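## Task

Place the entire chain bracelet in the front-middle compartment of the six-compartment jewelry box, the bangle in the back-middle one, every ring in the front-left one and every ear stud in the back-left one, each resting lower than the divider tops. The hinge side is the back; left and right are judged standing at the front looking toward the hinge. The box must end upright on the table.

## Robot and tools

Robot: two arms, left_arm and right_arm, each a six-joint yam_ultra arm with a two-finger parallel gripper and a wrist camera. Cameras: cam_high (fixed on a stand behind the arms), cam_left_wrist, cam_right_wrist, all 896x504.

Frames. Scene frame: origin at table-top height midway between the nominal arm bases, +z up, +x out over the table, +y toward left_arm (image sides do not match these names). Actual bases: left_arm at (-0.046, +0.270, +0.020) m, right_arm at (+0.022, -0.314, +0.036) m, both nearly unrotated. Each arm reports its end_effector_position (metres) and end_effector_quat_wxyz in its own base frame. That position is the pinch point between the pads, about 1 cm short of the fingertips. The fingers extend along the gripper's +z and separate along its y. Reported poses may be off by a few centimetres, worse at long reach.

Row layout (used by both moving tools): 14 numbers, each in [-1, 1]: left_arm dx, dy, dz, rx, ry, rz, opening, then right_arm dx, dy, dz, rx, ry, rz, opening. Both arms must always be filled in. The six pose numbers are an offset, not a pose: they are measured along the axes of that arm's current Hand target and counted from the Hand target as it was when the action or move began. Scale: 1.0 equals 0.6 m for dx/dy/dz and 180 degrees for the rotation vector rx/ry/rz. Sending the same offset twice moves twice. All zeros re-requests the current Hand target. The opening is absolute: +1 fully open (0.094 m), -1 closed. A 0 opening is a real command (half open), so to keep a gripper unchanged resend its present value from Tool commands.

execute_actions(actions, cameras): actions is a list of actions; each action is up to 15 rows, one per 1/30 s step, and a short action repeats its final row. Every row in an action counts from the action's start pose. An empty actions list returns state plus all camera images.

move(target, speed, blend, opening_speed, grip_force, blocking, cameras): drives grippers in straight lines toward target, one 14-number row or a list of up to 15 rows, all offsets counted from the same starting Hand targets. speed in m/s, 0.002 to 2.9 (default 0.25), one value or one per row; rotation capped at twice that in rad/s. blend in metres rounds corners of a list; 0 stops at each point. opening_speed (0.2 or more, scale units per second) closes gently. grip_force in newtons per pad, 10 to 50, one value or one per arm; it persists, and lower values close slowly. Whole move caps at 10 s. Paths ignore obstacles and the other arm. Opening changes on later rows happen only after arrival and rest. The result adds a move: line with done, off_target, moving, held or fault, and limits such as paced (pose clipped) or held (steps withheld). done means within 10 mm and 2 degrees at rest; it says nothing about contact. blocking=false returns after about 0.5 s while the move continues.

wait(seconds 0 to 10): lets time pass, ends early if a running move ends. stop(): brakes the running move. zoom_image(camera, region [x0, y0, x1, y1], at most 504x504 pixels) magnifies the latest image of a camera. read_manual gives licence texts only. finished_scene(scene 1 or 2) ends the scene irreversibly; only call it once the goal holds with the robot released.

Results: Hand target is the last commanded pose after clipping; grippers often rest short of it by up to a few centimetres, so send the remaining gap as a new offset. grip_measured reports finger opening on the -1..+1 scale, reading slightly wide when empty and narrower than a held hard part; it keeps following the command, so it won't reveal first contact. grip_effort_nm is the gripper motor effort (negative closing); a drop toward zero after commanding closed suggests slip or loss. Joint torques include arm weight; joints 1 to 3 wrap at ±28 N m. Joint velocities may be omitted when all at noise level. MOTOR HOT appears at 75 °C; at 90 °C the arm folds and stops for the scene; at 100 °C it goes limp.

Control behaviour: commanded orientation is clipped to 40 degrees from current each step. Fast moves lag and overshoot. Avoid paths close to an arm's own base (go around it). Near-straight arms and wrists over the first joint behave badly. An arm blocked by something keeps pressing until commanded back past its gripper position.

Avoid: contact or squeezing between the two arms or their wrist cameras (can fail the scene), fast hits on the table, box or fixtures, dropping parts from height, releasing moving parts, tipping the box or pushing items off the table, strain on camera cables, and long holds with stretched arms or unreachable targets (heating). Close gently on delicate items; release by commanding an opening well above grip_measured. Objects may occasionally be nudged by outside disturbances, so check with images before finishing.

Each tool is called after "Emit:" as a command line: name --argument value for each argument, lists and objects as JSON in quotes; but a table of rows of numbers goes row by row, as --pt "numbers of a row", without its own name.

## Session

Emit:
execute_actions --actions '[]'

Scene clock: 0.00 s.
left_arm: end_effector_position=(+0.4100, +0.0138, +0.1109) grip_measured=+1.000 grip_effort_nm=n/a end_effector_quat_wxyz=(+0.591, -0.054, +0.804, +0.025) | right_arm: end_effector_position=(+0.3957, -0.0039, +0.1186) grip_measured=+1.000 grip_effort_nm=n/a end_effector_quat_wxyz=(+0.598, +0.041, +0.799, -0.052)
Joint positions: left_arm=[-0.025 1.547 0.414 0.826 -0.128 -0.065 0.094] | right_arm=[0.084 1.474 0.367 0.816 0.214 0.027 0.094]
Joint velocities: left_arm=[within noise] | right_arm=[0.002 -0.002 -0.007 0.037 -0.168 0.066 0]
Joint torques (N m): no reading
Motor temperatures (°C): left_arm=[25 34 41 29 26 24 25] | right_arm=[26 41 43 25 28 27 28]
Heat: left arm: 41 °C; right arm: 43 °C.
Hand target: left_arm +0.4118, +0.0147, +0.1165; +0.596, -0.058, +0.800, +0.025 | right_arm +0.3991, -0.0055, +0.1302; +0.610, +0.048, +0.789, -0.053
Tool commands: left_gripper/opening=+1.0 right_gripper/opening=+1.0

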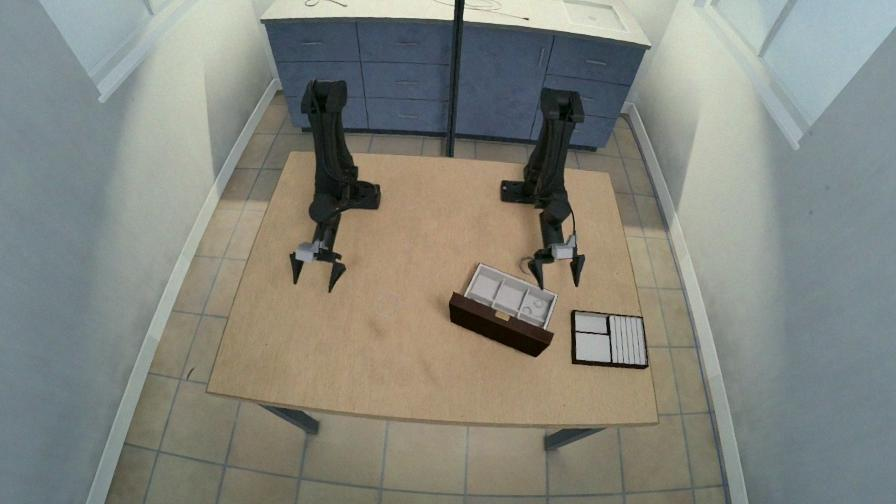

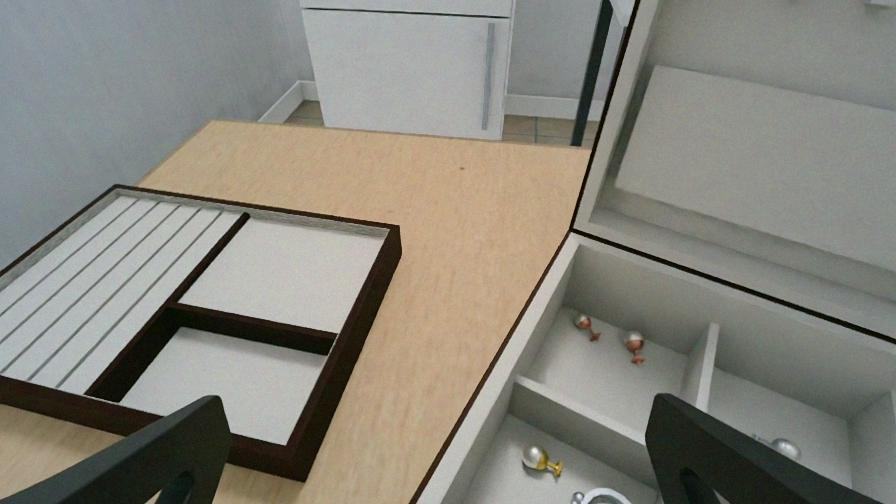

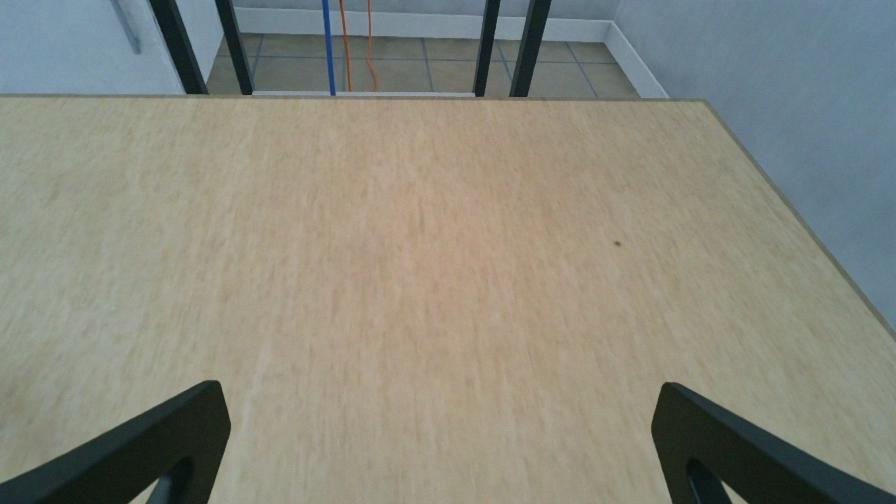

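Emit:
zoom_image --camera "cam_high" --region '[430, 230, 660, 380]'

Emit:
zoom_image --camera "cam_high" --region '[340, 270, 450, 340]'

Scaled by 2.191.

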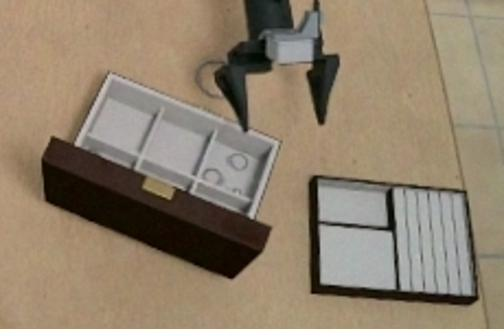

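Scaled by 4.582.

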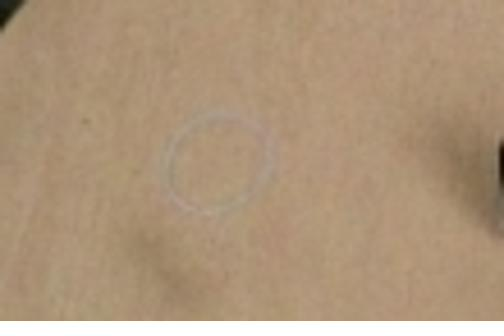

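Emit:
move --target '[-0.072,-0.1075,-0.0562,0.1366,0.1556,0.0921,-0.6, 0,0,0,0,0,0,0.0]' --speed 0.2 --cameras '["all"]'

Scene clock: 40.20 s.
left_arm: end_effector_position=(+0.3995, -0.0469, +0.1645) grip_measured=-0.599 grip_effort_nm=-0.10 end_effector_quat_wxyz=(+0.386, +0.168, +0.905, -0.066) | right_arm: end_effector_position=(+0.3957, -0.0039, +0.1186) grip_measured=+0.002 grip_effort_nm=-0.09 end_effector_quat_wxyz=(+0.598, +0.041, +0.799, -0.052)
Joint positions: left_arm=[-0.011 1.416 1.019 -0.399 0.243 0.256 0.019] | right_arm=[0.084 1.474 0.367 0.816 0.214 0.027 0.047]
Joint torques (N m): left_arm=[-0.24 -4.59 8.8 0.74 0.25 0.11] | right_arm=[-0.02 -5.34 6.11 1.69 0.08 0]
Motor temperatures (°C): left_arm=[25 35 43 35 26 24 25] | right_arm=[26 40 46 32 28 27 28]
Heat: left arm: 43 °C; right arm: 46 °C.
Hand target: left_arm +0.3999, -0.0503, +0.1694; +0.376, +0.178, +0.906, -0.074 | right_arm +0.3991, -0.0055, +0.1302; +0.610, +0.048, +0.789, -0.053
Off the commanded pose: left_arm 0.006 m, 2 deg | right_arm 0.012 m, 2 deg.
move: off_target (right_arm)

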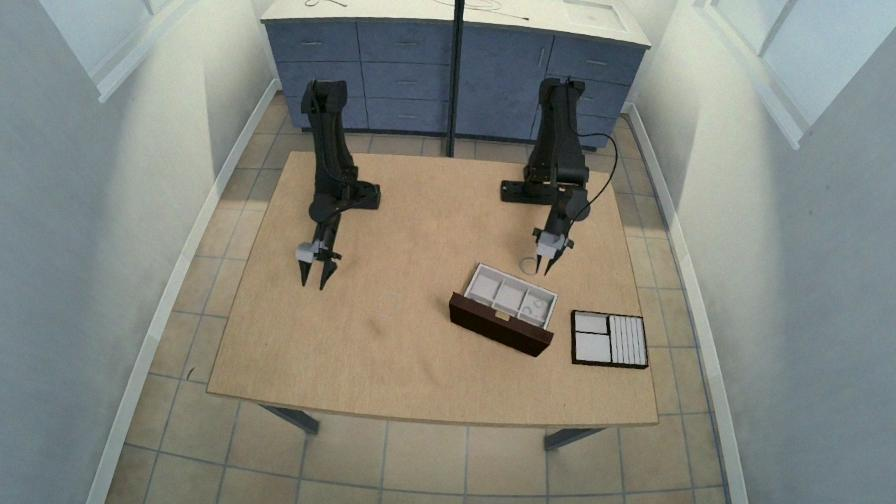

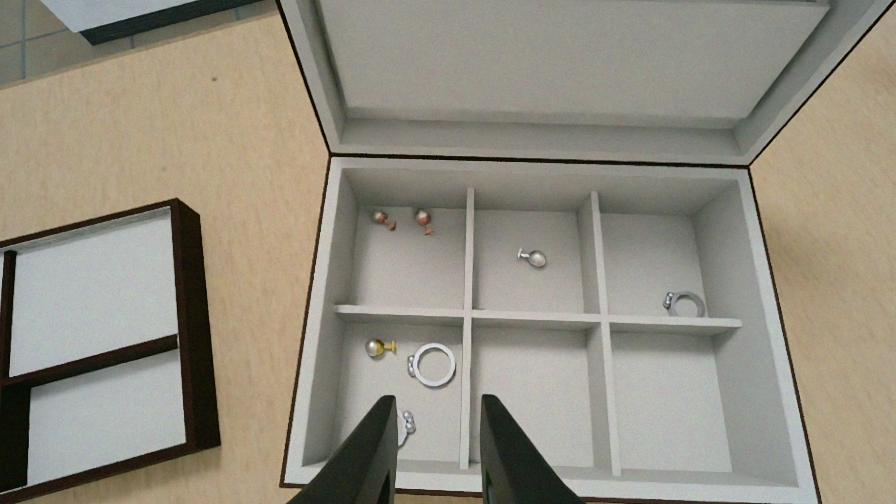

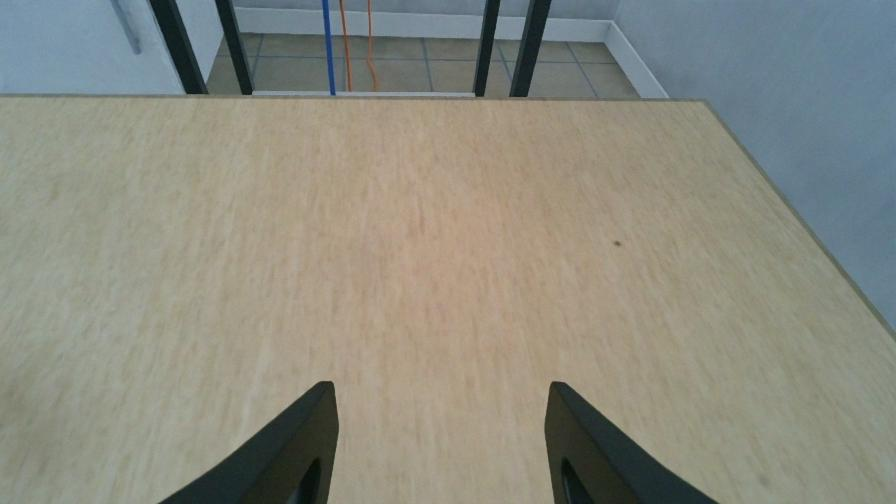

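Emit:
move --target '[0.0341,0.0785,0.131,-0.2053,0.0552,-0.4278,-0.6, 0,0,0,0,0,0,0.0]' --speed 0.2 --cameras '["cam_left_wrist","cam_high"]'

Scene clock: 107.63 s.
left_arm: end_effector_position=(+0.4547, -0.0308, +0.1014) grip_measured=-0.599 grip_effort_nm=-0.10 end_effector_quat_wxyz=(+0.214, -0.521, +0.826, -0.027) | right_arm: end_effector_position=(+0.3957, -0.0039, +0.1186) grip_measured=+0.002 grip_effort_nm=-0.09 end_effector_quat_wxyz=(+0.598, +0.041, +0.799, -0.052)
Joint positions: left_arm=[-0.165 1.944 1.569 -0.831 -0.242 -1.246 0.019] | right_arm=[0.084 1.474 0.367 0.816 0.214 0.027 0.047]
Joint torques (N m): left_arm=[0.06 -8.61 7.97 0.27 -0.44 -0.1] | right_arm=[-0.01 -5.34 6.12 1.7 0.08 -0.01]
Motor temperatures (°C): left_arm=[25 35 51 34 26 24 25] | right_arm=[26 38 46 36 28 27 28]
Heat: left arm: 51 °C; right arm: 46 °C.
Hand target: left_arm +0.4558, -0.0223, +0.0994; +0.210, -0.528, +0.823, -0.004 | right_arm +0.3991, -0.0055, +0.1302; +0.610, +0.048, +0.789, -0.053
Off the commanded pose: left_arm 0.009 m, 3 deg | right_arm 0.012 m, 2 deg.
move: off_target (left_arm, right_arm)
Images, in order (width x height): cam_high 896x504, cam_left_wrist 896x504.

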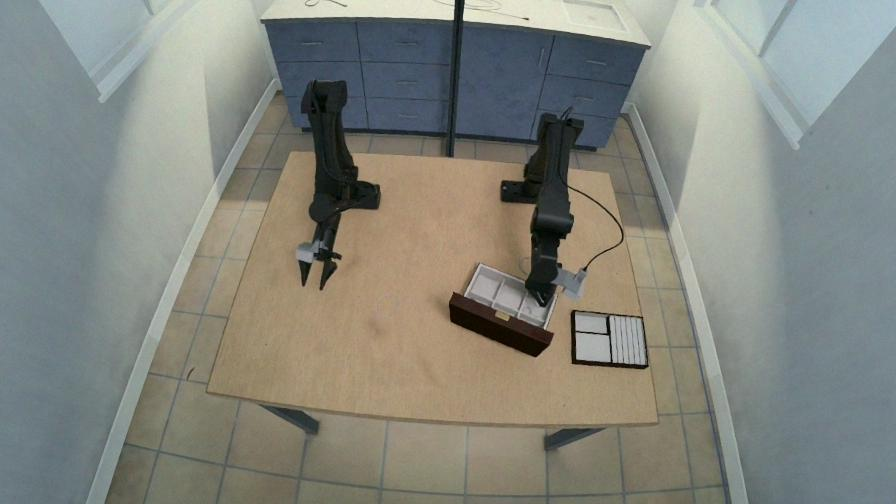

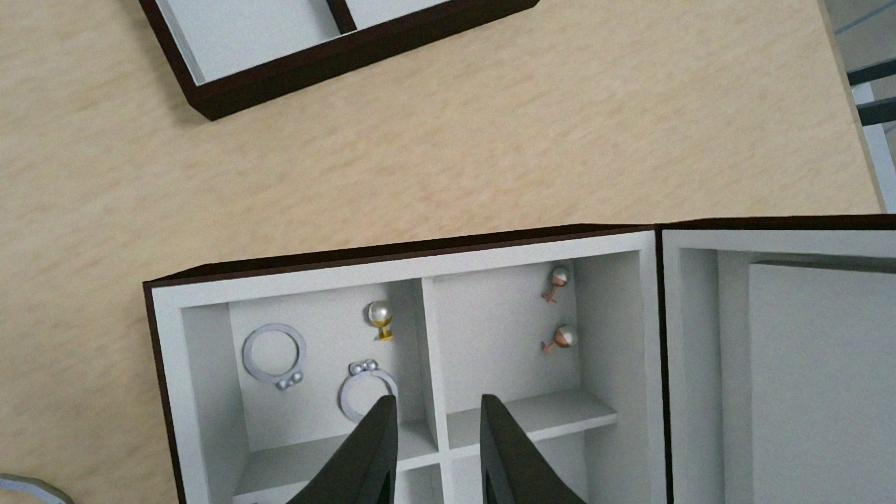

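Emit:
move --target '[0.0338,0.0265,0.0903,0,0,0,-0.68, 0,0,0,0,0,0,0.0]' --speed 0.12 --cameras '["cam_left_wrist"]'

Scene clock: 123.80 s.
left_arm: end_effector_position=(+0.4506, -0.0301, +0.0496) grip_measured=-0.678 grip_effort_nm=-0.10 end_effector_quat_wxyz=(+0.202, -0.521, +0.829, -0.016) | right_arm: end_effector_position=(+0.3957, -0.0039, +0.1186) grip_measured=+0.002 grip_effort_nm=-0.09 end_effector_quat_wxyz=(+0.598, +0.041, +0.799, -0.052)
Joint positions: left_arm=[-0.165 1.999 1.448 -0.688 -0.242 -1.246 0.015] | right_arm=[0.084 1.474 0.367 0.816 0.214 0.027 0.047]
Joint torques (N m): left_arm=[0.32 -9.51 3.79 0.91 -0.41 -0.08] | right_arm=[-0.02 -5.34 6.13 1.69 0.08 0]
Heat: left arm: 49 °C; right arm: 46 °C.
Hand target: left_arm +0.4538, -0.0212, +0.0394; +0.210, -0.528, +0.823, -0.004 | right_arm +0.3991, -0.0055, +0.1302; +0.610, +0.048, +0.789, -0.053
Off the commanded pose: left_arm 0.014 m, 2 deg | right_arm 0.012 m, 2 deg.
move: off_target (left_arm, right_arm)
Images, in order (width x height): cam_left_wrist 896x504.

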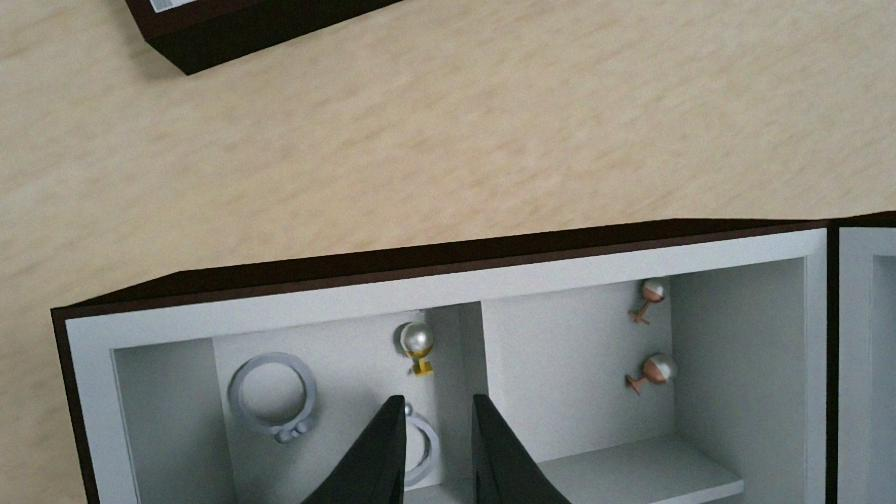

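Emit:
move --target '[0.0262,0.0155,0.074,0,0,0,-0.68, 0,0,0,0,0,0,0.0]' --speed 0.08 --cameras '["cam_left_wrist"]'

Scene clock: 143.87 s.
left_arm: end_effector_position=(+0.4566, -0.0296, +0.0085) grip_measured=-0.679 grip_effort_nm=-0.10 end_effector_quat_wxyz=(+0.209, -0.522, +0.827, -0.019) | right_arm: end_effector_position=(+0.3957, -0.0039, +0.1186) grip_measured=+0.002 grip_effort_nm=-0.09 end_effector_quat_wxyz=(+0.598, +0.041, +0.799, -0.052)
Joint positions: left_arm=[-0.163 2.068 1.37 -0.526 -0.246 -1.246 0.015] | right_arm=[0.084 1.474 0.367 0.816 0.214 0.027 0.047]
Joint torques (N m): left_arm=[0.39 -8.88 3.12 0.97 -0.39 -0.12] | right_arm=[0.01 -5.34 6.11 1.69 0.08 0]
Motor temperatures (°C): left_arm=[25 39 45 34 26 24 25] | right_arm=[26 37 46 37 28 27 28]
Heat: left arm: 45 °C; right arm: 46 °C.
Hand target: left_arm +0.4557, -0.0212, -0.0085; +0.210, -0.528, +0.823, -0.004 | right_arm +0.3991, -0.0055, +0.1302; +0.610, +0.048, +0.789, -0.053
Off the commanded pose: left_arm 0.019 m, 2 deg | right_arm 0.012 m, 2 deg.
move: off_target (left_arm, right_arm)
Images, in order (width x height): cam_left_wrist 896x504.

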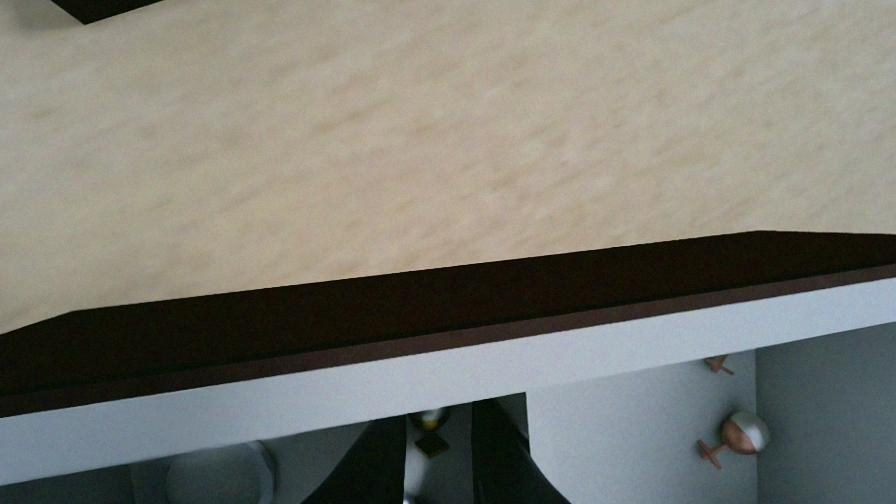

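Emit:
move --target '[0.0087,0.009,0.0163,0,0,0,-0.68, 0,0,0,0,0,0,0.0]' --speed 0.05 --cameras '["cam_left_wrist"]'

Emit:
zoom_image --camera "cam_left_wrist" --region '[340, 360, 540, 504]'

Scene clock: 151.23 s.
left_arm: end_effector_position=(+0.4588, -0.0287, +0.0074) grip_measured=-0.679 grip_effort_nm=-0.10 end_effector_quat_wxyz=(+0.220, -0.522, +0.824, -0.019) | right_arm: end_effector_position=(+0.3957, -0.0039, +0.1186) grip_measured=+0.002 grip_effort_nm=-0.09 end_effector_quat_wxyz=(+0.598, +0.041, +0.799, -0.052)
Joint positions: left_arm=[-0.166 2.067 1.353 -0.492 -0.262 -1.246 0.015] | right_arm=[0.084 1.474 0.367 0.816 0.214 0.027 0.047]
Joint torques (N m): left_arm=[0.47 -8.14 1.84 1.08 -0.25 -0.07] | right_arm=[-0.01 -5.35 6.12 1.7 0.08 0]
Heat: left arm: 45 °C; right arm: 45 °C.
Hand target: left_arm +0.4526, -0.0213, -0.0205; +0.210, -0.528, +0.823, -0.004 | right_arm +0.3991, -0.0055, +0.1302; +0.610, +0.048, +0.789, -0.053
Off the commanded pose: left_arm 0.030 m, 2 deg | right_arm 0.012 m, 2 deg.
move: off_target (left_arm, right_arm)
Images, in order (width x height): cam_left_wrist 896x504.

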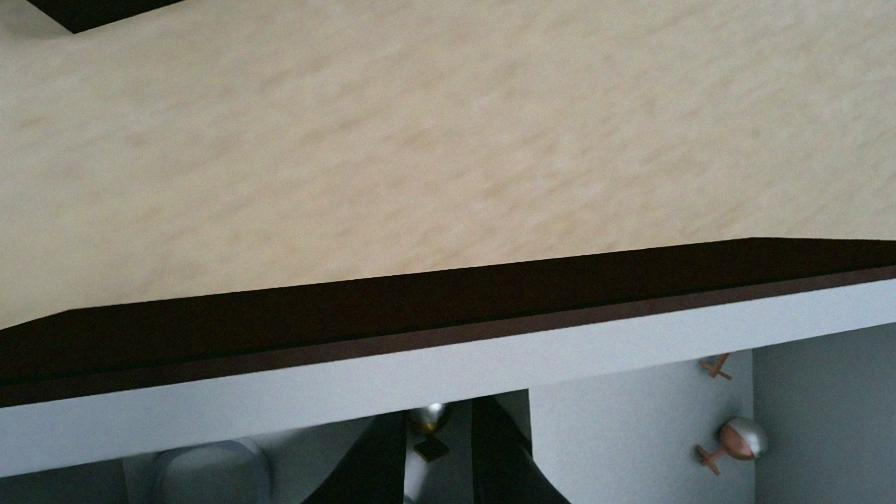

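Scaled by 2.520.

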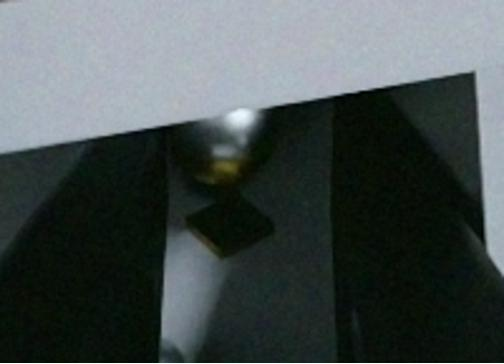

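Emit:
move --target '[-0.0087,-0.009,-0.0163,0,0,0,-0.95, 0,0,0,0,0,0,0.0]' --speed 0.05 --grip_force 20 --opening_speed 0.2 --cameras '["cam_left_wrist"]'

Scene clock: 161.50 s.
left_arm: end_effector_position=(+0.4587, -0.0273, +0.0071) grip_measured=-0.818 grip_effort_nm=-0.51 end_effector_quat_wxyz=(+0.222, -0.522, +0.823, -0.016) | right_arm: end_effector_position=(+0.3957, -0.0039, +0.1186) grip_measured=+0.002 grip_effort_nm=-0.09 end_effector_quat_wxyz=(+0.598, +0.041, +0.799, -0.052)
Joint positions: left_arm=[-0.166 2.068 1.353 -0.492 -0.269 -1.246 0.009] | right_arm=[0.084 1.474 0.367 0.816 0.214 0.027 0.047]
Joint torques (N m): left_arm=[0.49 -8.73 4.25 0.69 -0.16 -0.08] | right_arm=[-0.02 -5.37 6.12 1.69 0.08 0]
Heat: left arm: 44 °C; right arm: 45 °C.
Hand target: left_arm +0.4557, -0.0212, -0.0085; +0.210, -0.528, +0.823, -0.004 | right_arm +0.3991, -0.0055, +0.1302; +0.610, +0.048, +0.789, -0.053
Off the commanded pose: left_arm 0.017 m, 2 deg | right_arm 0.012 m, 2 deg.
grip_force (N): 20, 20
move: off_target (left_arm, right_arm)
Images, in order (width x height): cam_left_wrist 896x504.

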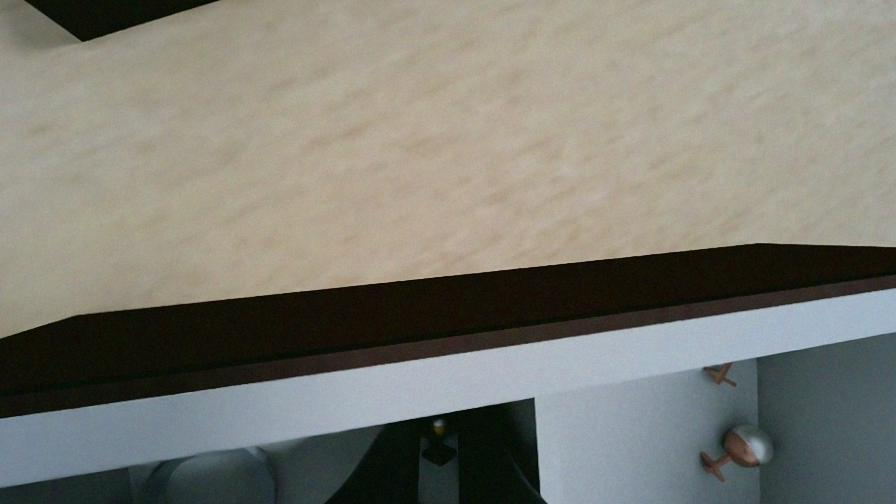

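Emit:
move --pt "-0.0533 -0.0357 -0.1419 0 0 0 -0.95 0 0 0 0 0 0 0.0" --pt "-0.0408 -0.1144 -0.1269 0 0 0 -0.95 0 0 0 0 0 0 0.0" --speed 0.1 --cameras '["cam_left_wrist"]'

Scene clock: 176.13 s.
left_arm: end_effector_position=(+0.4976, -0.0470, +0.0897) grip_measured=-0.818 grip_effort_nm=-0.51 end_effector_quat_wxyz=(+0.219, -0.527, +0.821, -0.021) | right_arm: end_effector_position=(+0.3957, -0.0039, +0.1186) grip_measured=+0.002 grip_effort_nm=-0.09 end_effector_quat_wxyz=(+0.598, +0.041, +0.799, -0.052)
Joint positions: left_arm=[-0.192 2.136 1.804 -0.883 -0.269 -1.286 0.009] | right_arm=[0.084 1.474 0.367 0.816 0.214 0.027 0.047]
Joint torques (N m): left_arm=[-0.03 -10.29 7.91 0.25 -0.3 -0.11] | right_arm=[-0.01 -5.37 6.13 1.69 0.08 0]
Heat: left arm: 45 °C; right arm: 45 °C.
Hand target: left_arm +0.4972, -0.0467, +0.0849; +0.210, -0.528, +0.823, -0.004 | right_arm +0.3991, -0.0055, +0.1302; +0.610, +0.048, +0.789, -0.053
Off the commanded pose: left_arm 0.005 m, 2 deg | right_arm 0.012 m, 2 deg.
grip_force (N): 20, 20
move: off_target (right_arm)
Images, in order (width x height): cam_left_wrist 896x504.

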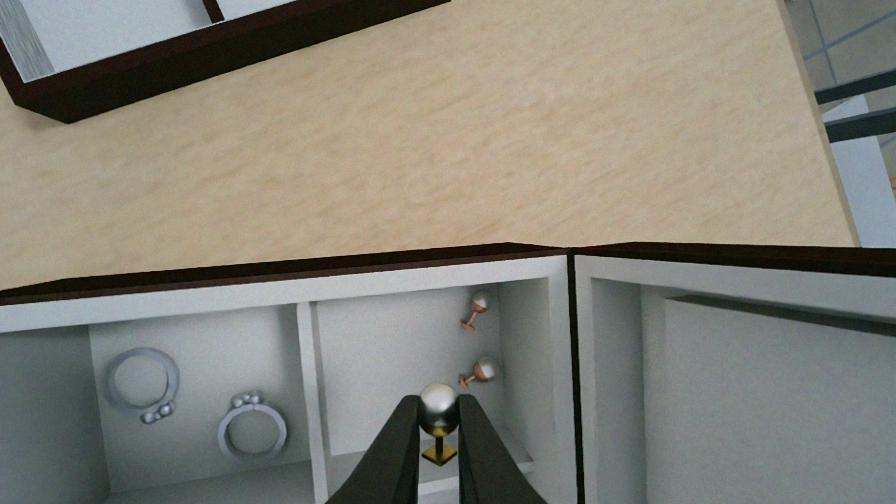

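Emit:
move --target '[0.0485,0.0325,0.1291,0,0,0,-0.95, 0,0,0,0,0,0,0.0]' --speed 0.1 --cameras '["cam_left_wrist"]'

Scene clock: 189.20 s.
left_arm: end_effector_position=(+0.4966, -0.0460, +0.0161) grip_measured=-0.818 grip_effort_nm=-0.51 end_effector_quat_wxyz=(+0.209, -0.528, +0.823, -0.012) | right_arm: end_effector_position=(+0.3957, -0.0039, +0.1186) grip_measured=+0.002 grip_effort_nm=-0.09 end_effector_quat_wxyz=(+0.598, +0.041, +0.799, -0.052)
Joint positions: left_arm=[-0.191 2.217 1.644 -0.669 -0.269 -1.288 0.009] | right_arm=[0.084 1.474 0.367 0.816 0.214 0.027 0.047]
Joint torques (N m): left_arm=[0.02 -10.7 3.73 0.9 -0.31 -0.06] | right_arm=[-0.02 -5.37 6.13 1.7 0.08 0]
Heat: left arm: 48 °C; right arm: 45 °C.
Hand target: left_arm +0.4971, -0.0467, -0.0001; +0.210, -0.528, +0.823, -0.004 | right_arm +0.3991, -0.0055, +0.1302; +0.610, +0.048, +0.789, -0.053
Off the commanded pose: left_arm 0.016 m, 1 deg | right_arm 0.012 m, 2 deg.
grip_force (N): 20, 20
move: off_target (left_arm, right_arm)
Images, in order (width x height): cam_left_wrist 896x504.

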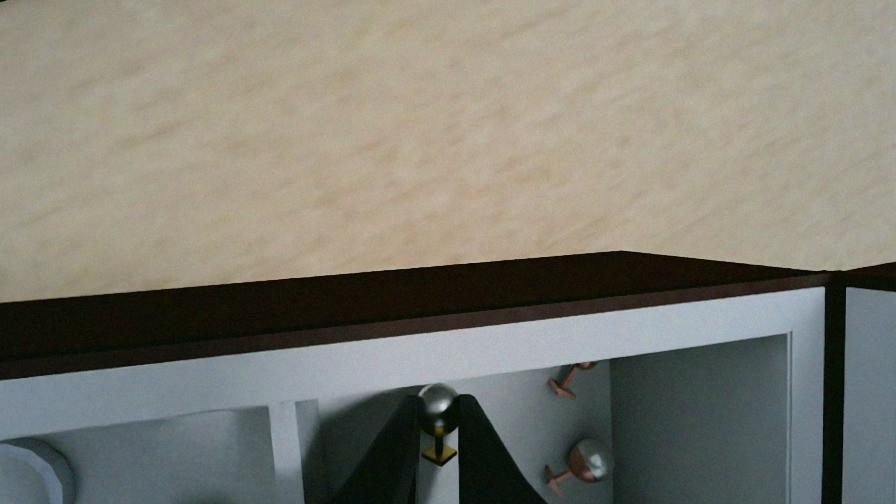

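Emit:
move --pt "0.0057 0.0038 0.0152 0 0 0 -0.95 0 0 0 0 0 0 0.0" --pt "0.0057 0.0038 0.0152 0 0 0 -0.68 0 0 0 0 0 0 0.0" --speed 0.05 --opening_speed 0.25 --cameras '["cam_left_wrist"]'

Scene clock: 195.73 s.
left_arm: end_effector_position=(+0.4995, -0.0474, +0.0099) grip_measured=-0.681 grip_effort_nm=0.05 end_effector_quat_wxyz=(+0.214, -0.528, +0.822, -0.017) | right_arm: end_effector_position=(+0.3957, -0.0039, +0.1186) grip_measured=+0.002 grip_effort_nm=-0.09 end_effector_quat_wxyz=(+0.598, +0.041, +0.799, -0.052)
Joint positions: left_arm=[-0.192 2.226 1.629 -0.63 -0.269 -1.288 0.015] | right_arm=[0.084 1.474 0.367 0.816 0.214 0.027 0.047]
Joint torques (N m): left_arm=[0.01 -10.39 3.45 0.89 -0.29 -0.09] | right_arm=[-0.02 -5.35 6.12 1.7 0.08 0]
Heat: left arm: 46 °C; right arm: 45 °C.
Hand target: left_arm +0.4971, -0.0467, -0.0101; +0.210, -0.528, +0.823, -0.004 | right_arm +0.3991, -0.0055, +0.1302; +0.610, +0.048, +0.789, -0.053
Off the commanded pose: left_arm 0.020 m, 2 deg | right_arm 0.012 m, 2 deg.
grip_force (N): 20, 20
move: off_target (left_arm, right_arm); target 2's new opening was sent with left_arm's hand 0.019 m and 1 deg from that target
Images, in order (width x height): cam_left_wrist 896x504.

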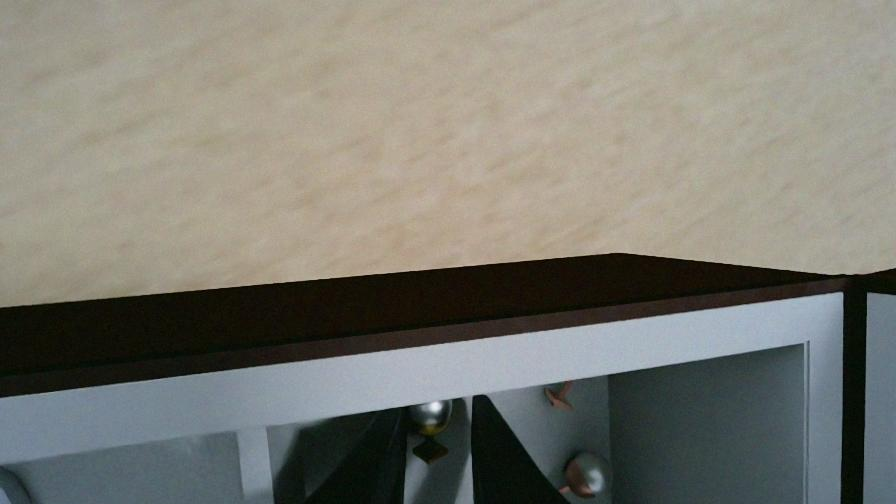

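Emit:
move --pt "-0.0513 -0.0345 -0.1367 0 0 0 -0.68 0 0 0 0 0 0 0.0" --pt "0.0988 -0.072 -0.211 0 0 0 -0.68 0 0 0 0 0 0 0.0" --speed '[0.08,0.15]' --blend 0.01 --cameras '["cam_left_wrist"]'

Scene clock: 211.33 s.
left_arm: end_effector_position=(+0.4664, -0.1488, +0.0765) grip_measured=-0.681 grip_effort_nm=0.05 end_effector_quat_wxyz=(+0.194, -0.525, +0.829, -0.008) | right_arm: end_effector_position=(+0.3957, -0.0039, +0.1186) grip_measured=+0.002 grip_effort_nm=-0.09 end_effector_quat_wxyz=(+0.598, +0.041, +0.799, -0.052)
Joint positions: left_arm=[-0.425 2.215 1.904 -1.024 -0.315 -1.518 0.015] | right_arm=[0.084 1.474 0.367 0.816 0.214 0.027 0.047]
Joint torques (N m): left_arm=[0.43 -14.63 7.72 0.11 -0.55 -0.11] | right_arm=[-0.02 -5.35 6.11 1.7 0.08 0]
Heat: left arm: 46 °C; right arm: 45 °C.
Hand target: left_arm +0.4692, -0.1447, +0.0949; +0.210, -0.528, +0.823, -0.004 | right_arm +0.3991, -0.0055, +0.1302; +0.610, +0.048, +0.789, -0.053
Off the commanded pose: left_arm 0.019 m, 2 deg | right_arm 0.012 m, 2 deg.
grip_force (N): 20, 20
move: off_target (left_arm, right_arm)
Images, in order (width x height): cam_left_wrist 896x504.

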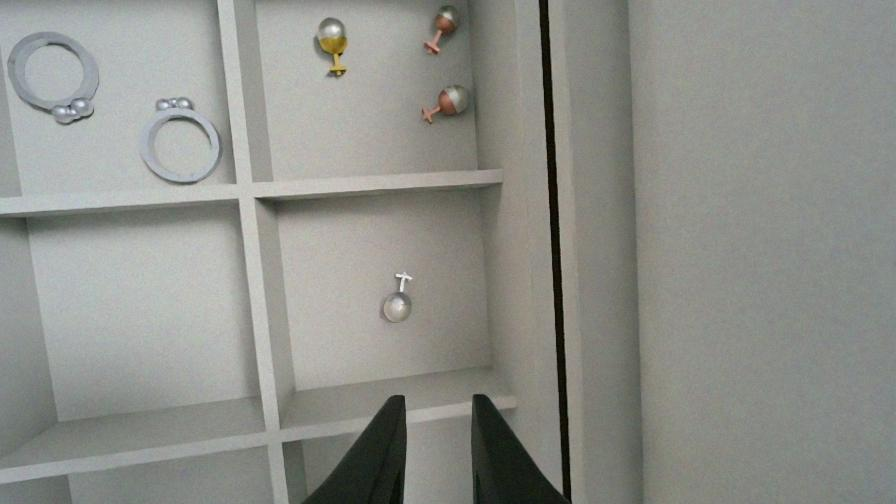

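Emit:
move --target '[0.0145,0.0255,0.0887,-0.0223,0.1087,-0.0231,-0.68, 0,0,0,0,0,0,0.0]' --speed 0.1 --cameras '["cam_left_wrist"]'

Scene clock: 239.70 s.
left_arm: end_effector_position=(+0.4667, -0.1330, +0.0450) grip_measured=-0.681 grip_effort_nm=0.05 end_effector_quat_wxyz=(+0.052, -0.563, +0.822, -0.078) | right_arm: end_effector_position=(+0.3957, -0.0039, +0.1186) grip_measured=+0.002 grip_effort_nm=-0.09 end_effector_quat_wxyz=(+0.598, +0.041, +0.799, -0.052)
Joint positions: left_arm=[-0.272 2.264 1.904 -1.024 0.021 -1.475 0.015] | right_arm=[0.084 1.474 0.367 0.816 0.214 0.027 0.047]
Joint torques (N m): left_arm=[0.31 -10.78 7.68 0.25 0.05 0.14] | right_arm=[-0.01 -5.34 6.15 1.69 0.07 0]
Motor temperatures (°C): left_arm=[25 53 50 33 27 24 25] | right_arm=[26 35 45 39 28 27 28]
Heat: left arm: 53 °C; right arm: 45 °C.
Hand target: left_arm +0.4715, -0.1341, +0.0399; +0.049, -0.556, +0.827, -0.072 | right_arm +0.3991, -0.0055, +0.1302; +0.610, +0.048, +0.789, -0.053
Off the commanded pose: left_arm 0.007 m, 1 deg | right_arm 0.012 m, 2 deg.
grip_force (N): 20, 20
move: off_target (right_arm)
Images, in order (width x height): cam_left_wrist 896x504.

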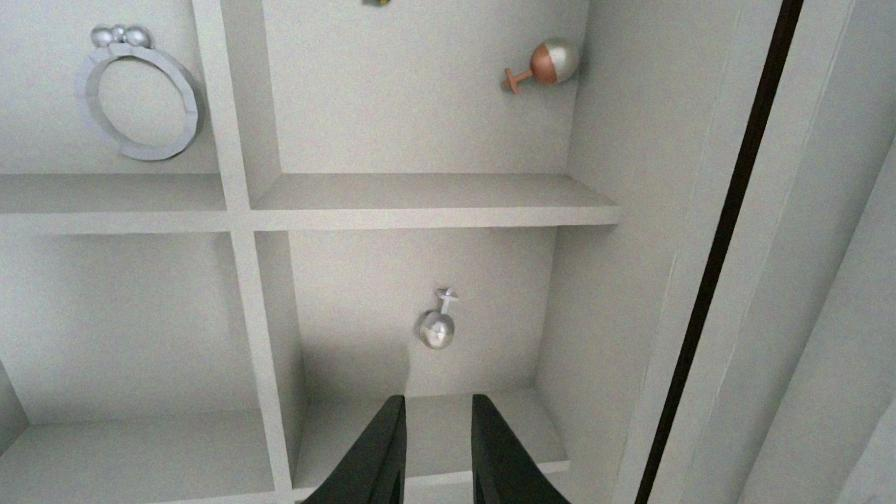

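Emit:
move --target '[0.012,0.0075,0.0765,0,0,0,-0.68, 0,0,0,0,0,0,0.0]' --speed 0.08 --cameras '["cam_left_wrist"]'

Scene clock: 249.23 s.
left_arm: end_effector_position=(+0.4699, -0.1366, +0.0135) grip_measured=-0.681 grip_effort_nm=0.04 end_effector_quat_wxyz=(+0.049, -0.561, +0.823, -0.076) | right_arm: end_effector_position=(+0.3957, -0.0039, +0.1186) grip_measured=+0.002 grip_effort_nm=-0.09 end_effector_quat_wxyz=(+0.598, +0.041, +0.799, -0.052)
Joint positions: left_arm=[-0.277 2.31 1.856 -0.935 0.022 -1.475 0.015] | right_arm=[0.084 1.474 0.367 0.816 0.214 0.027 0.047]
Joint torques (N m): left_arm=[-0.4 -10.99 3.9 0.73 -0.02 -0.02] | right_arm=[-0.01 -5.37 6.13 1.7 0.08 0]
Heat: left arm: 50 °C; right arm: 45 °C.
Hand target: left_arm +0.4720, -0.1421, -0.0061; +0.049, -0.556, +0.827, -0.072 | right_arm +0.3991, -0.0055, +0.1302; +0.610, +0.048, +0.789, -0.053
Off the commanded pose: left_arm 0.020 m, 1 deg | right_arm 0.012 m, 2 deg.
grip_force (N): 20, 20
move: off_target (left_arm, right_arm)
Images, in order (width x height): cam_left_wrist 896x504.

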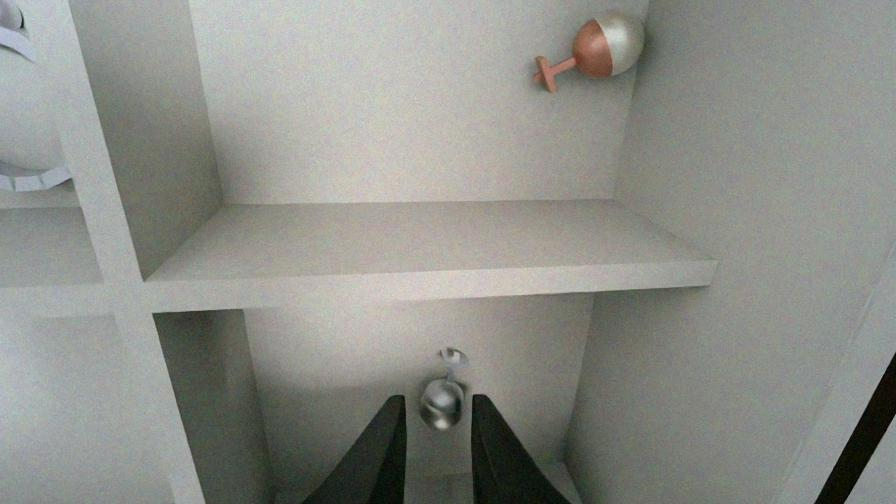

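Emit:
move --pt "0 0.0029 0.0164 0 0 0 -0.68 0 0 0 0 0 0 0.0" --pt "0 0.0029 0.0164 0 0 0 -0.95 0 0 0 0 0 0 0.0" --speed 0.05 --opening_speed 0.2 --cameras '["cam_left_wrist"]'

Scene clock: 258.23 s.
left_arm: end_effector_position=(+0.4715, -0.1370, +0.0082) grip_measured=-0.815 grip_effort_nm=-0.51 end_effector_quat_wxyz=(+0.052, -0.560, +0.823, -0.079) | right_arm: end_effector_position=(+0.3957, -0.0039, +0.1186) grip_measured=+0.002 grip_effort_nm=-0.09 end_effector_quat_wxyz=(+0.598, +0.041, +0.799, -0.052)
Joint positions: left_arm=[-0.277 2.315 1.841 -0.908 0.022 -1.475 0.009] | right_arm=[0.084 1.474 0.367 0.816 0.214 0.027 0.047]
Joint torques (N m): left_arm=[-0.46 -10.55 3.41 0.77 -0.04 -0.01] | right_arm=[0.01 -5.35 6.15 1.7 0.08 0]
Heat: left arm: 49 °C; right arm: 45 °C.
Hand target: left_arm +0.4720, -0.1421, -0.0161; +0.049, -0.556, +0.827, -0.072 | right_arm +0.3991, -0.0055, +0.1302; +0.610, +0.048, +0.789, -0.053
Off the commanded pose: left_arm 0.025 m, 1 deg | right_arm 0.012 m, 2 deg.
grip_force (N): 20, 20
move: off_target (left_arm, right_arm); target 2's new opening was sent with left_arm's hand 0.025 m and 1 deg from that target
Images, in order (width x height): cam_left_wrist 896x504.

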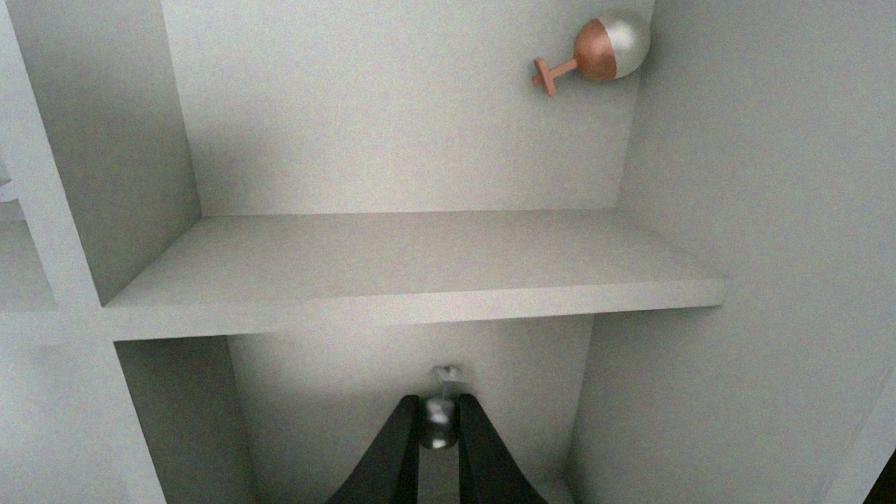

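Emit:
move --pt "0 -0.0263 -0.1494 0 0 0 -0.95 0 0 0 0 0 0 0.0" --pt "-0.1072 -0.0117 -0.1518 0 0 0 -0.95 0 0 0 0 0 0 0.0" --speed 0.1 --cameras '["cam_left_wrist"]'

Scene clock: 288.77 s.
left_arm: end_effector_position=(+0.4870, -0.0792, +0.0665) grip_measured=-0.815 grip_effort_nm=-0.51 end_effector_quat_wxyz=(+0.048, -0.563, +0.822, -0.073) | right_arm: end_effector_position=(+0.3957, -0.0039, +0.1186) grip_measured=+0.002 grip_effort_nm=-0.09 end_effector_quat_wxyz=(+0.598, +0.041, +0.799, -0.052)
Joint positions: left_arm=[-0.148 2.315 2.077 -1.162 0.042 -1.352 0.009] | right_arm=[0.084 1.474 0.367 0.816 0.214 0.027 0.047]
Joint torques (N m): left_arm=[-0.21 -13.9 7.69 0.04 0.03 0.12] | right_arm=[-0.02 -5.33 6.13 1.69 0.07 0]
Motor temperatures (°C): left_arm=[25 45 45 33 26 24 25] | right_arm=[26 34 45 39 28 27 28]
Heat: left arm: 45 °C; right arm: 45 °C.
Hand target: left_arm +0.4881, -0.0791, +0.0748; +0.049, -0.556, +0.827, -0.072 | right_arm +0.3991, -0.0055, +0.1302; +0.610, +0.048, +0.789, -0.053
Off the commanded pose: left_arm 0.008 m, 1 deg | right_arm 0.012 m, 2 deg.
grip_force (N): 20, 20
move: off_target (right_arm)
Images, in order (width x height): cam_left_wrist 896x504.

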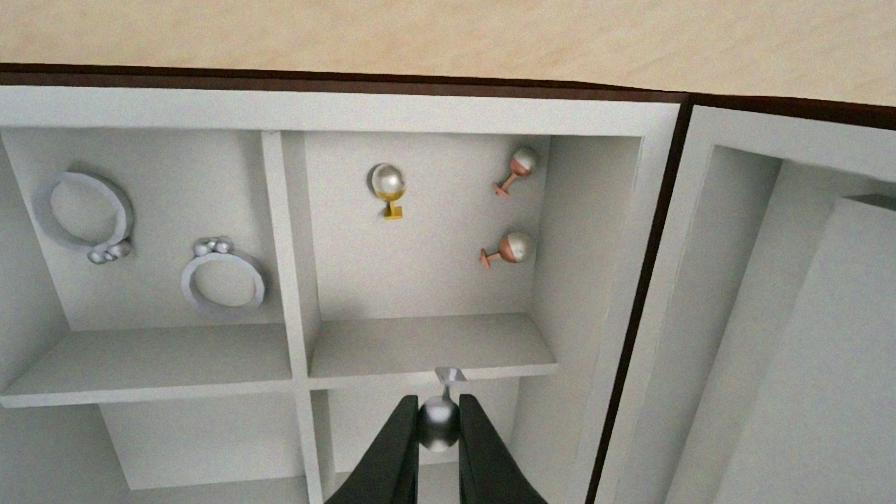

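Emit:
move --target '[-0.0067,0.0208,0.1182,0,0,0,-0.95, 0,0,0,0,0,0,0.0]' --speed 0.08 --cameras '["cam_left_wrist"]'

Scene clock: 298.63 s.
left_arm: end_effector_position=(+0.4898, -0.0760, +0.0256) grip_measured=-0.815 grip_effort_nm=-0.50 end_effector_quat_wxyz=(+0.056, -0.562, +0.821, -0.081) | right_arm: end_effector_position=(+0.3957, -0.0039, +0.1186) grip_measured=+0.002 grip_effort_nm=-0.09 end_effector_quat_wxyz=(+0.598, +0.041, +0.799, -0.052)
Joint positions: left_arm=[-0.14 2.315 1.91 -0.972 0.044 -1.344 0.009] | right_arm=[0.084 1.474 0.367 0.816 0.214 0.027 0.047]
Joint torques (N m): left_arm=[0.12 -10.96 3.54 0.68 0.04 0.11] | right_arm=[-0.01 -5.37 6.12 1.7 0.08 -0.01]
Heat: left arm: 47 °C; right arm: 45 °C.
Hand target: left_arm +0.4896, -0.0754, +0.0028; +0.049, -0.556, +0.827, -0.072 | right_arm +0.3991, -0.0055, +0.1302; +0.610, +0.048, +0.789, -0.053
Off the commanded pose: left_arm 0.023 m, 2 deg | right_arm 0.012 m, 2 deg.
grip_force (N): 20, 20
move: off_target (left_arm, right_arm)
Images, in order (width x height): cam_left_wrist 896x504.

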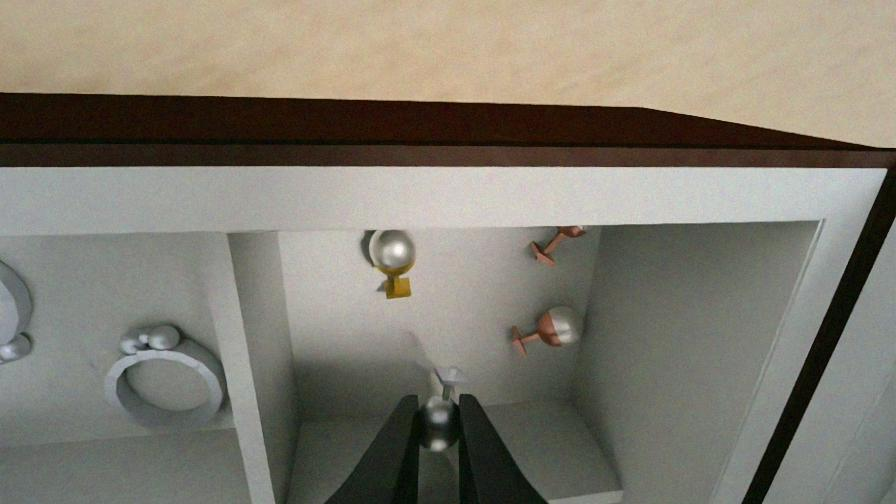

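Emit:
move --pt "0 0.0039 0.0222 0 0 0 -0.95 0 0 0 0 0 0 0.0" --pt "0 0.0039 0.0222 0 0 0 -0.7 0 0 0 0 0 0 0.0" --pt "0 -0.026 -0.148 0 0 0 -0.7 0 0 0 0 0 0 0.0" --speed '[0.06,0.06,0.1]' --opening_speed 0.25 --cameras '["cam_left_wrist"]'

Scene clock: 308.67 s.
left_arm: end_effector_position=(+0.4896, -0.0760, +0.0846) grip_measured=-0.701 grip_effort_nm=0.05 end_effector_quat_wxyz=(+0.048, -0.562, +0.822, -0.073) | right_arm: end_effector_position=(+0.3957, -0.0039, +0.1186) grip_measured=+0.002 grip_effort_nm=-0.09 end_effector_quat_wxyz=(+0.598, +0.041, +0.799, -0.052)
Joint positions: left_arm=[-0.14 2.33 2.175 -1.245 0.044 -1.343 0.014] | right_arm=[0.084 1.474 0.367 0.816 0.214 0.027 0.047]
Joint torques (N m): left_arm=[0.13 -14.05 7.57 0.03 0.07 0.12] | right_arm=[0.01 -5.38 6.12 1.7 0.07 0]
Heat: left arm: 47 °C; right arm: 45 °C.
Hand target: left_arm +0.4896, -0.0754, +0.0930; +0.049, -0.556, +0.827, -0.072 | right_arm +0.3991, -0.0055, +0.1302; +0.610, +0.048, +0.789, -0.053
Off the commanded pose: left_arm 0.008 m, 1 deg | right_arm 0.012 m, 2 deg.
grip_force (N): 20, 20
move: off_target (right_arm); target 2's new opening was sent with left_arm's hand 0.022 m and 2 deg from that target
Images, in order (width x height): cam_left_wrist 896x504.

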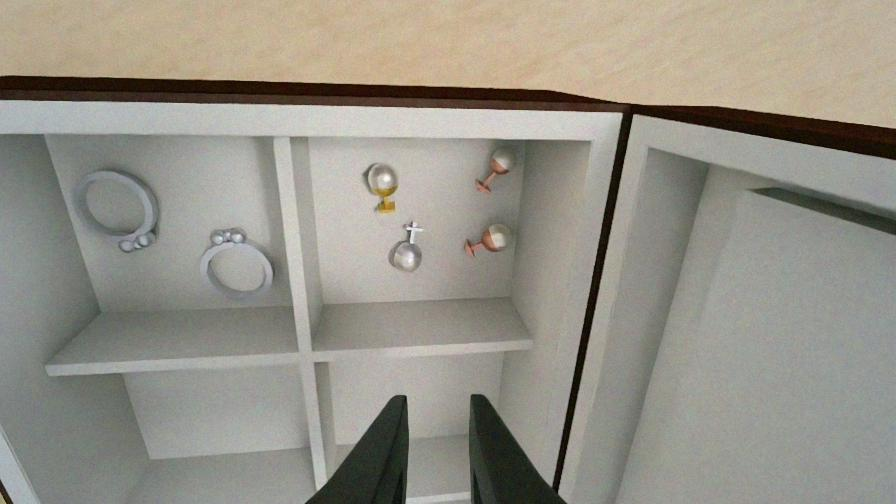

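Emit:
move --target '[0.1455,0.0008,-0.0172,0,0,0,-0.7, 0,0,0,0,0,0,0.0]' --speed 0.15 --cameras '["cam_left_wrist"]'

Scene clock: 334.03 s.
left_arm: end_effector_position=(+0.4600, -0.1614, +0.0849) grip_measured=-0.701 grip_effort_nm=0.05 end_effector_quat_wxyz=(+0.034, -0.553, +0.829, -0.072) | right_arm: end_effector_position=(+0.3957, -0.0039, +0.1186) grip_measured=+0.002 grip_effort_nm=-0.09 end_effector_quat_wxyz=(+0.598, +0.041, +0.799, -0.052)
Joint positions: left_arm=[-0.327 2.306 2.137 -1.245 0.033 -1.507 0.014] | right_arm=[0.084 1.474 0.367 0.816 0.214 0.027 0.047]
Joint torques (N m): left_arm=[0.47 -18.7 3.34 0.19 -0.18 -0.11] | right_arm=[0.01 -5.35 6.13 1.69 0.08 0]
Motor temperatures (°C): left_arm=[25 53 47 32 26 24 25] | right_arm=[26 33 45 39 28 27 28]
Heat: left arm: 53 °C; right arm: 45 °C.
Hand target: left_arm +0.4545, -0.1554, +0.1031; +0.049, -0.556, +0.827, -0.072 | right_arm +0.3991, -0.0055, +0.1302; +0.610, +0.048, +0.789, -0.053
Off the commanded pose: left_arm 0.020 m, 2 deg | right_arm 0.012 m, 2 deg.
grip_force (N): 20, 20
move: off_target (left_arm, right_arm)
Images, in order (width x height): cam_left_wrist 896x504.

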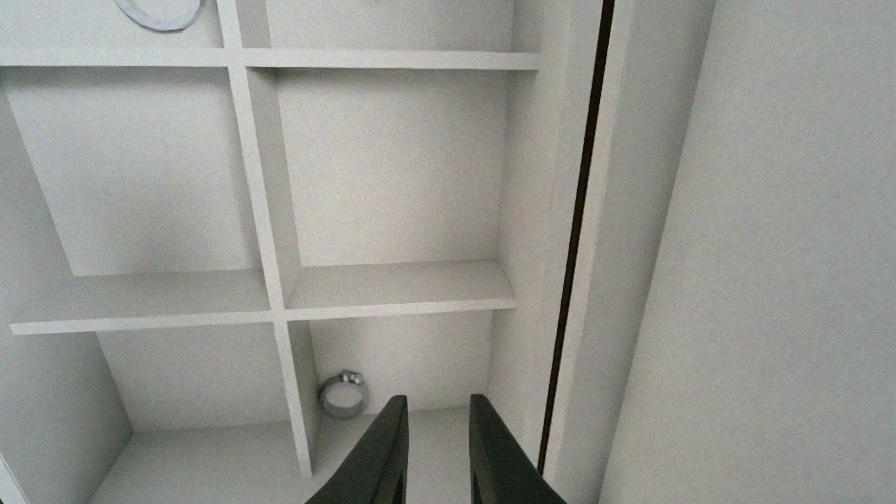

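Emit:
zoom_image --camera "cam_left_wrist" --region '[260, 330, 420, 480]'

Scaled by 3.150.

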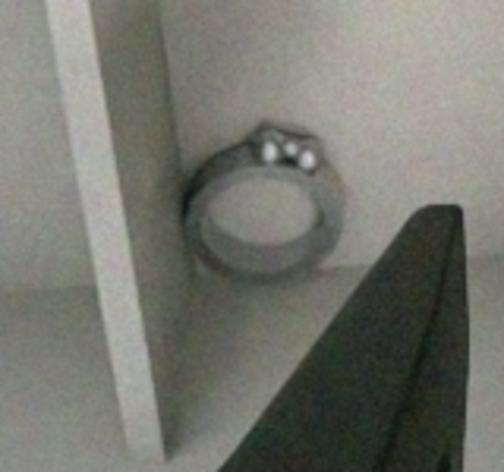

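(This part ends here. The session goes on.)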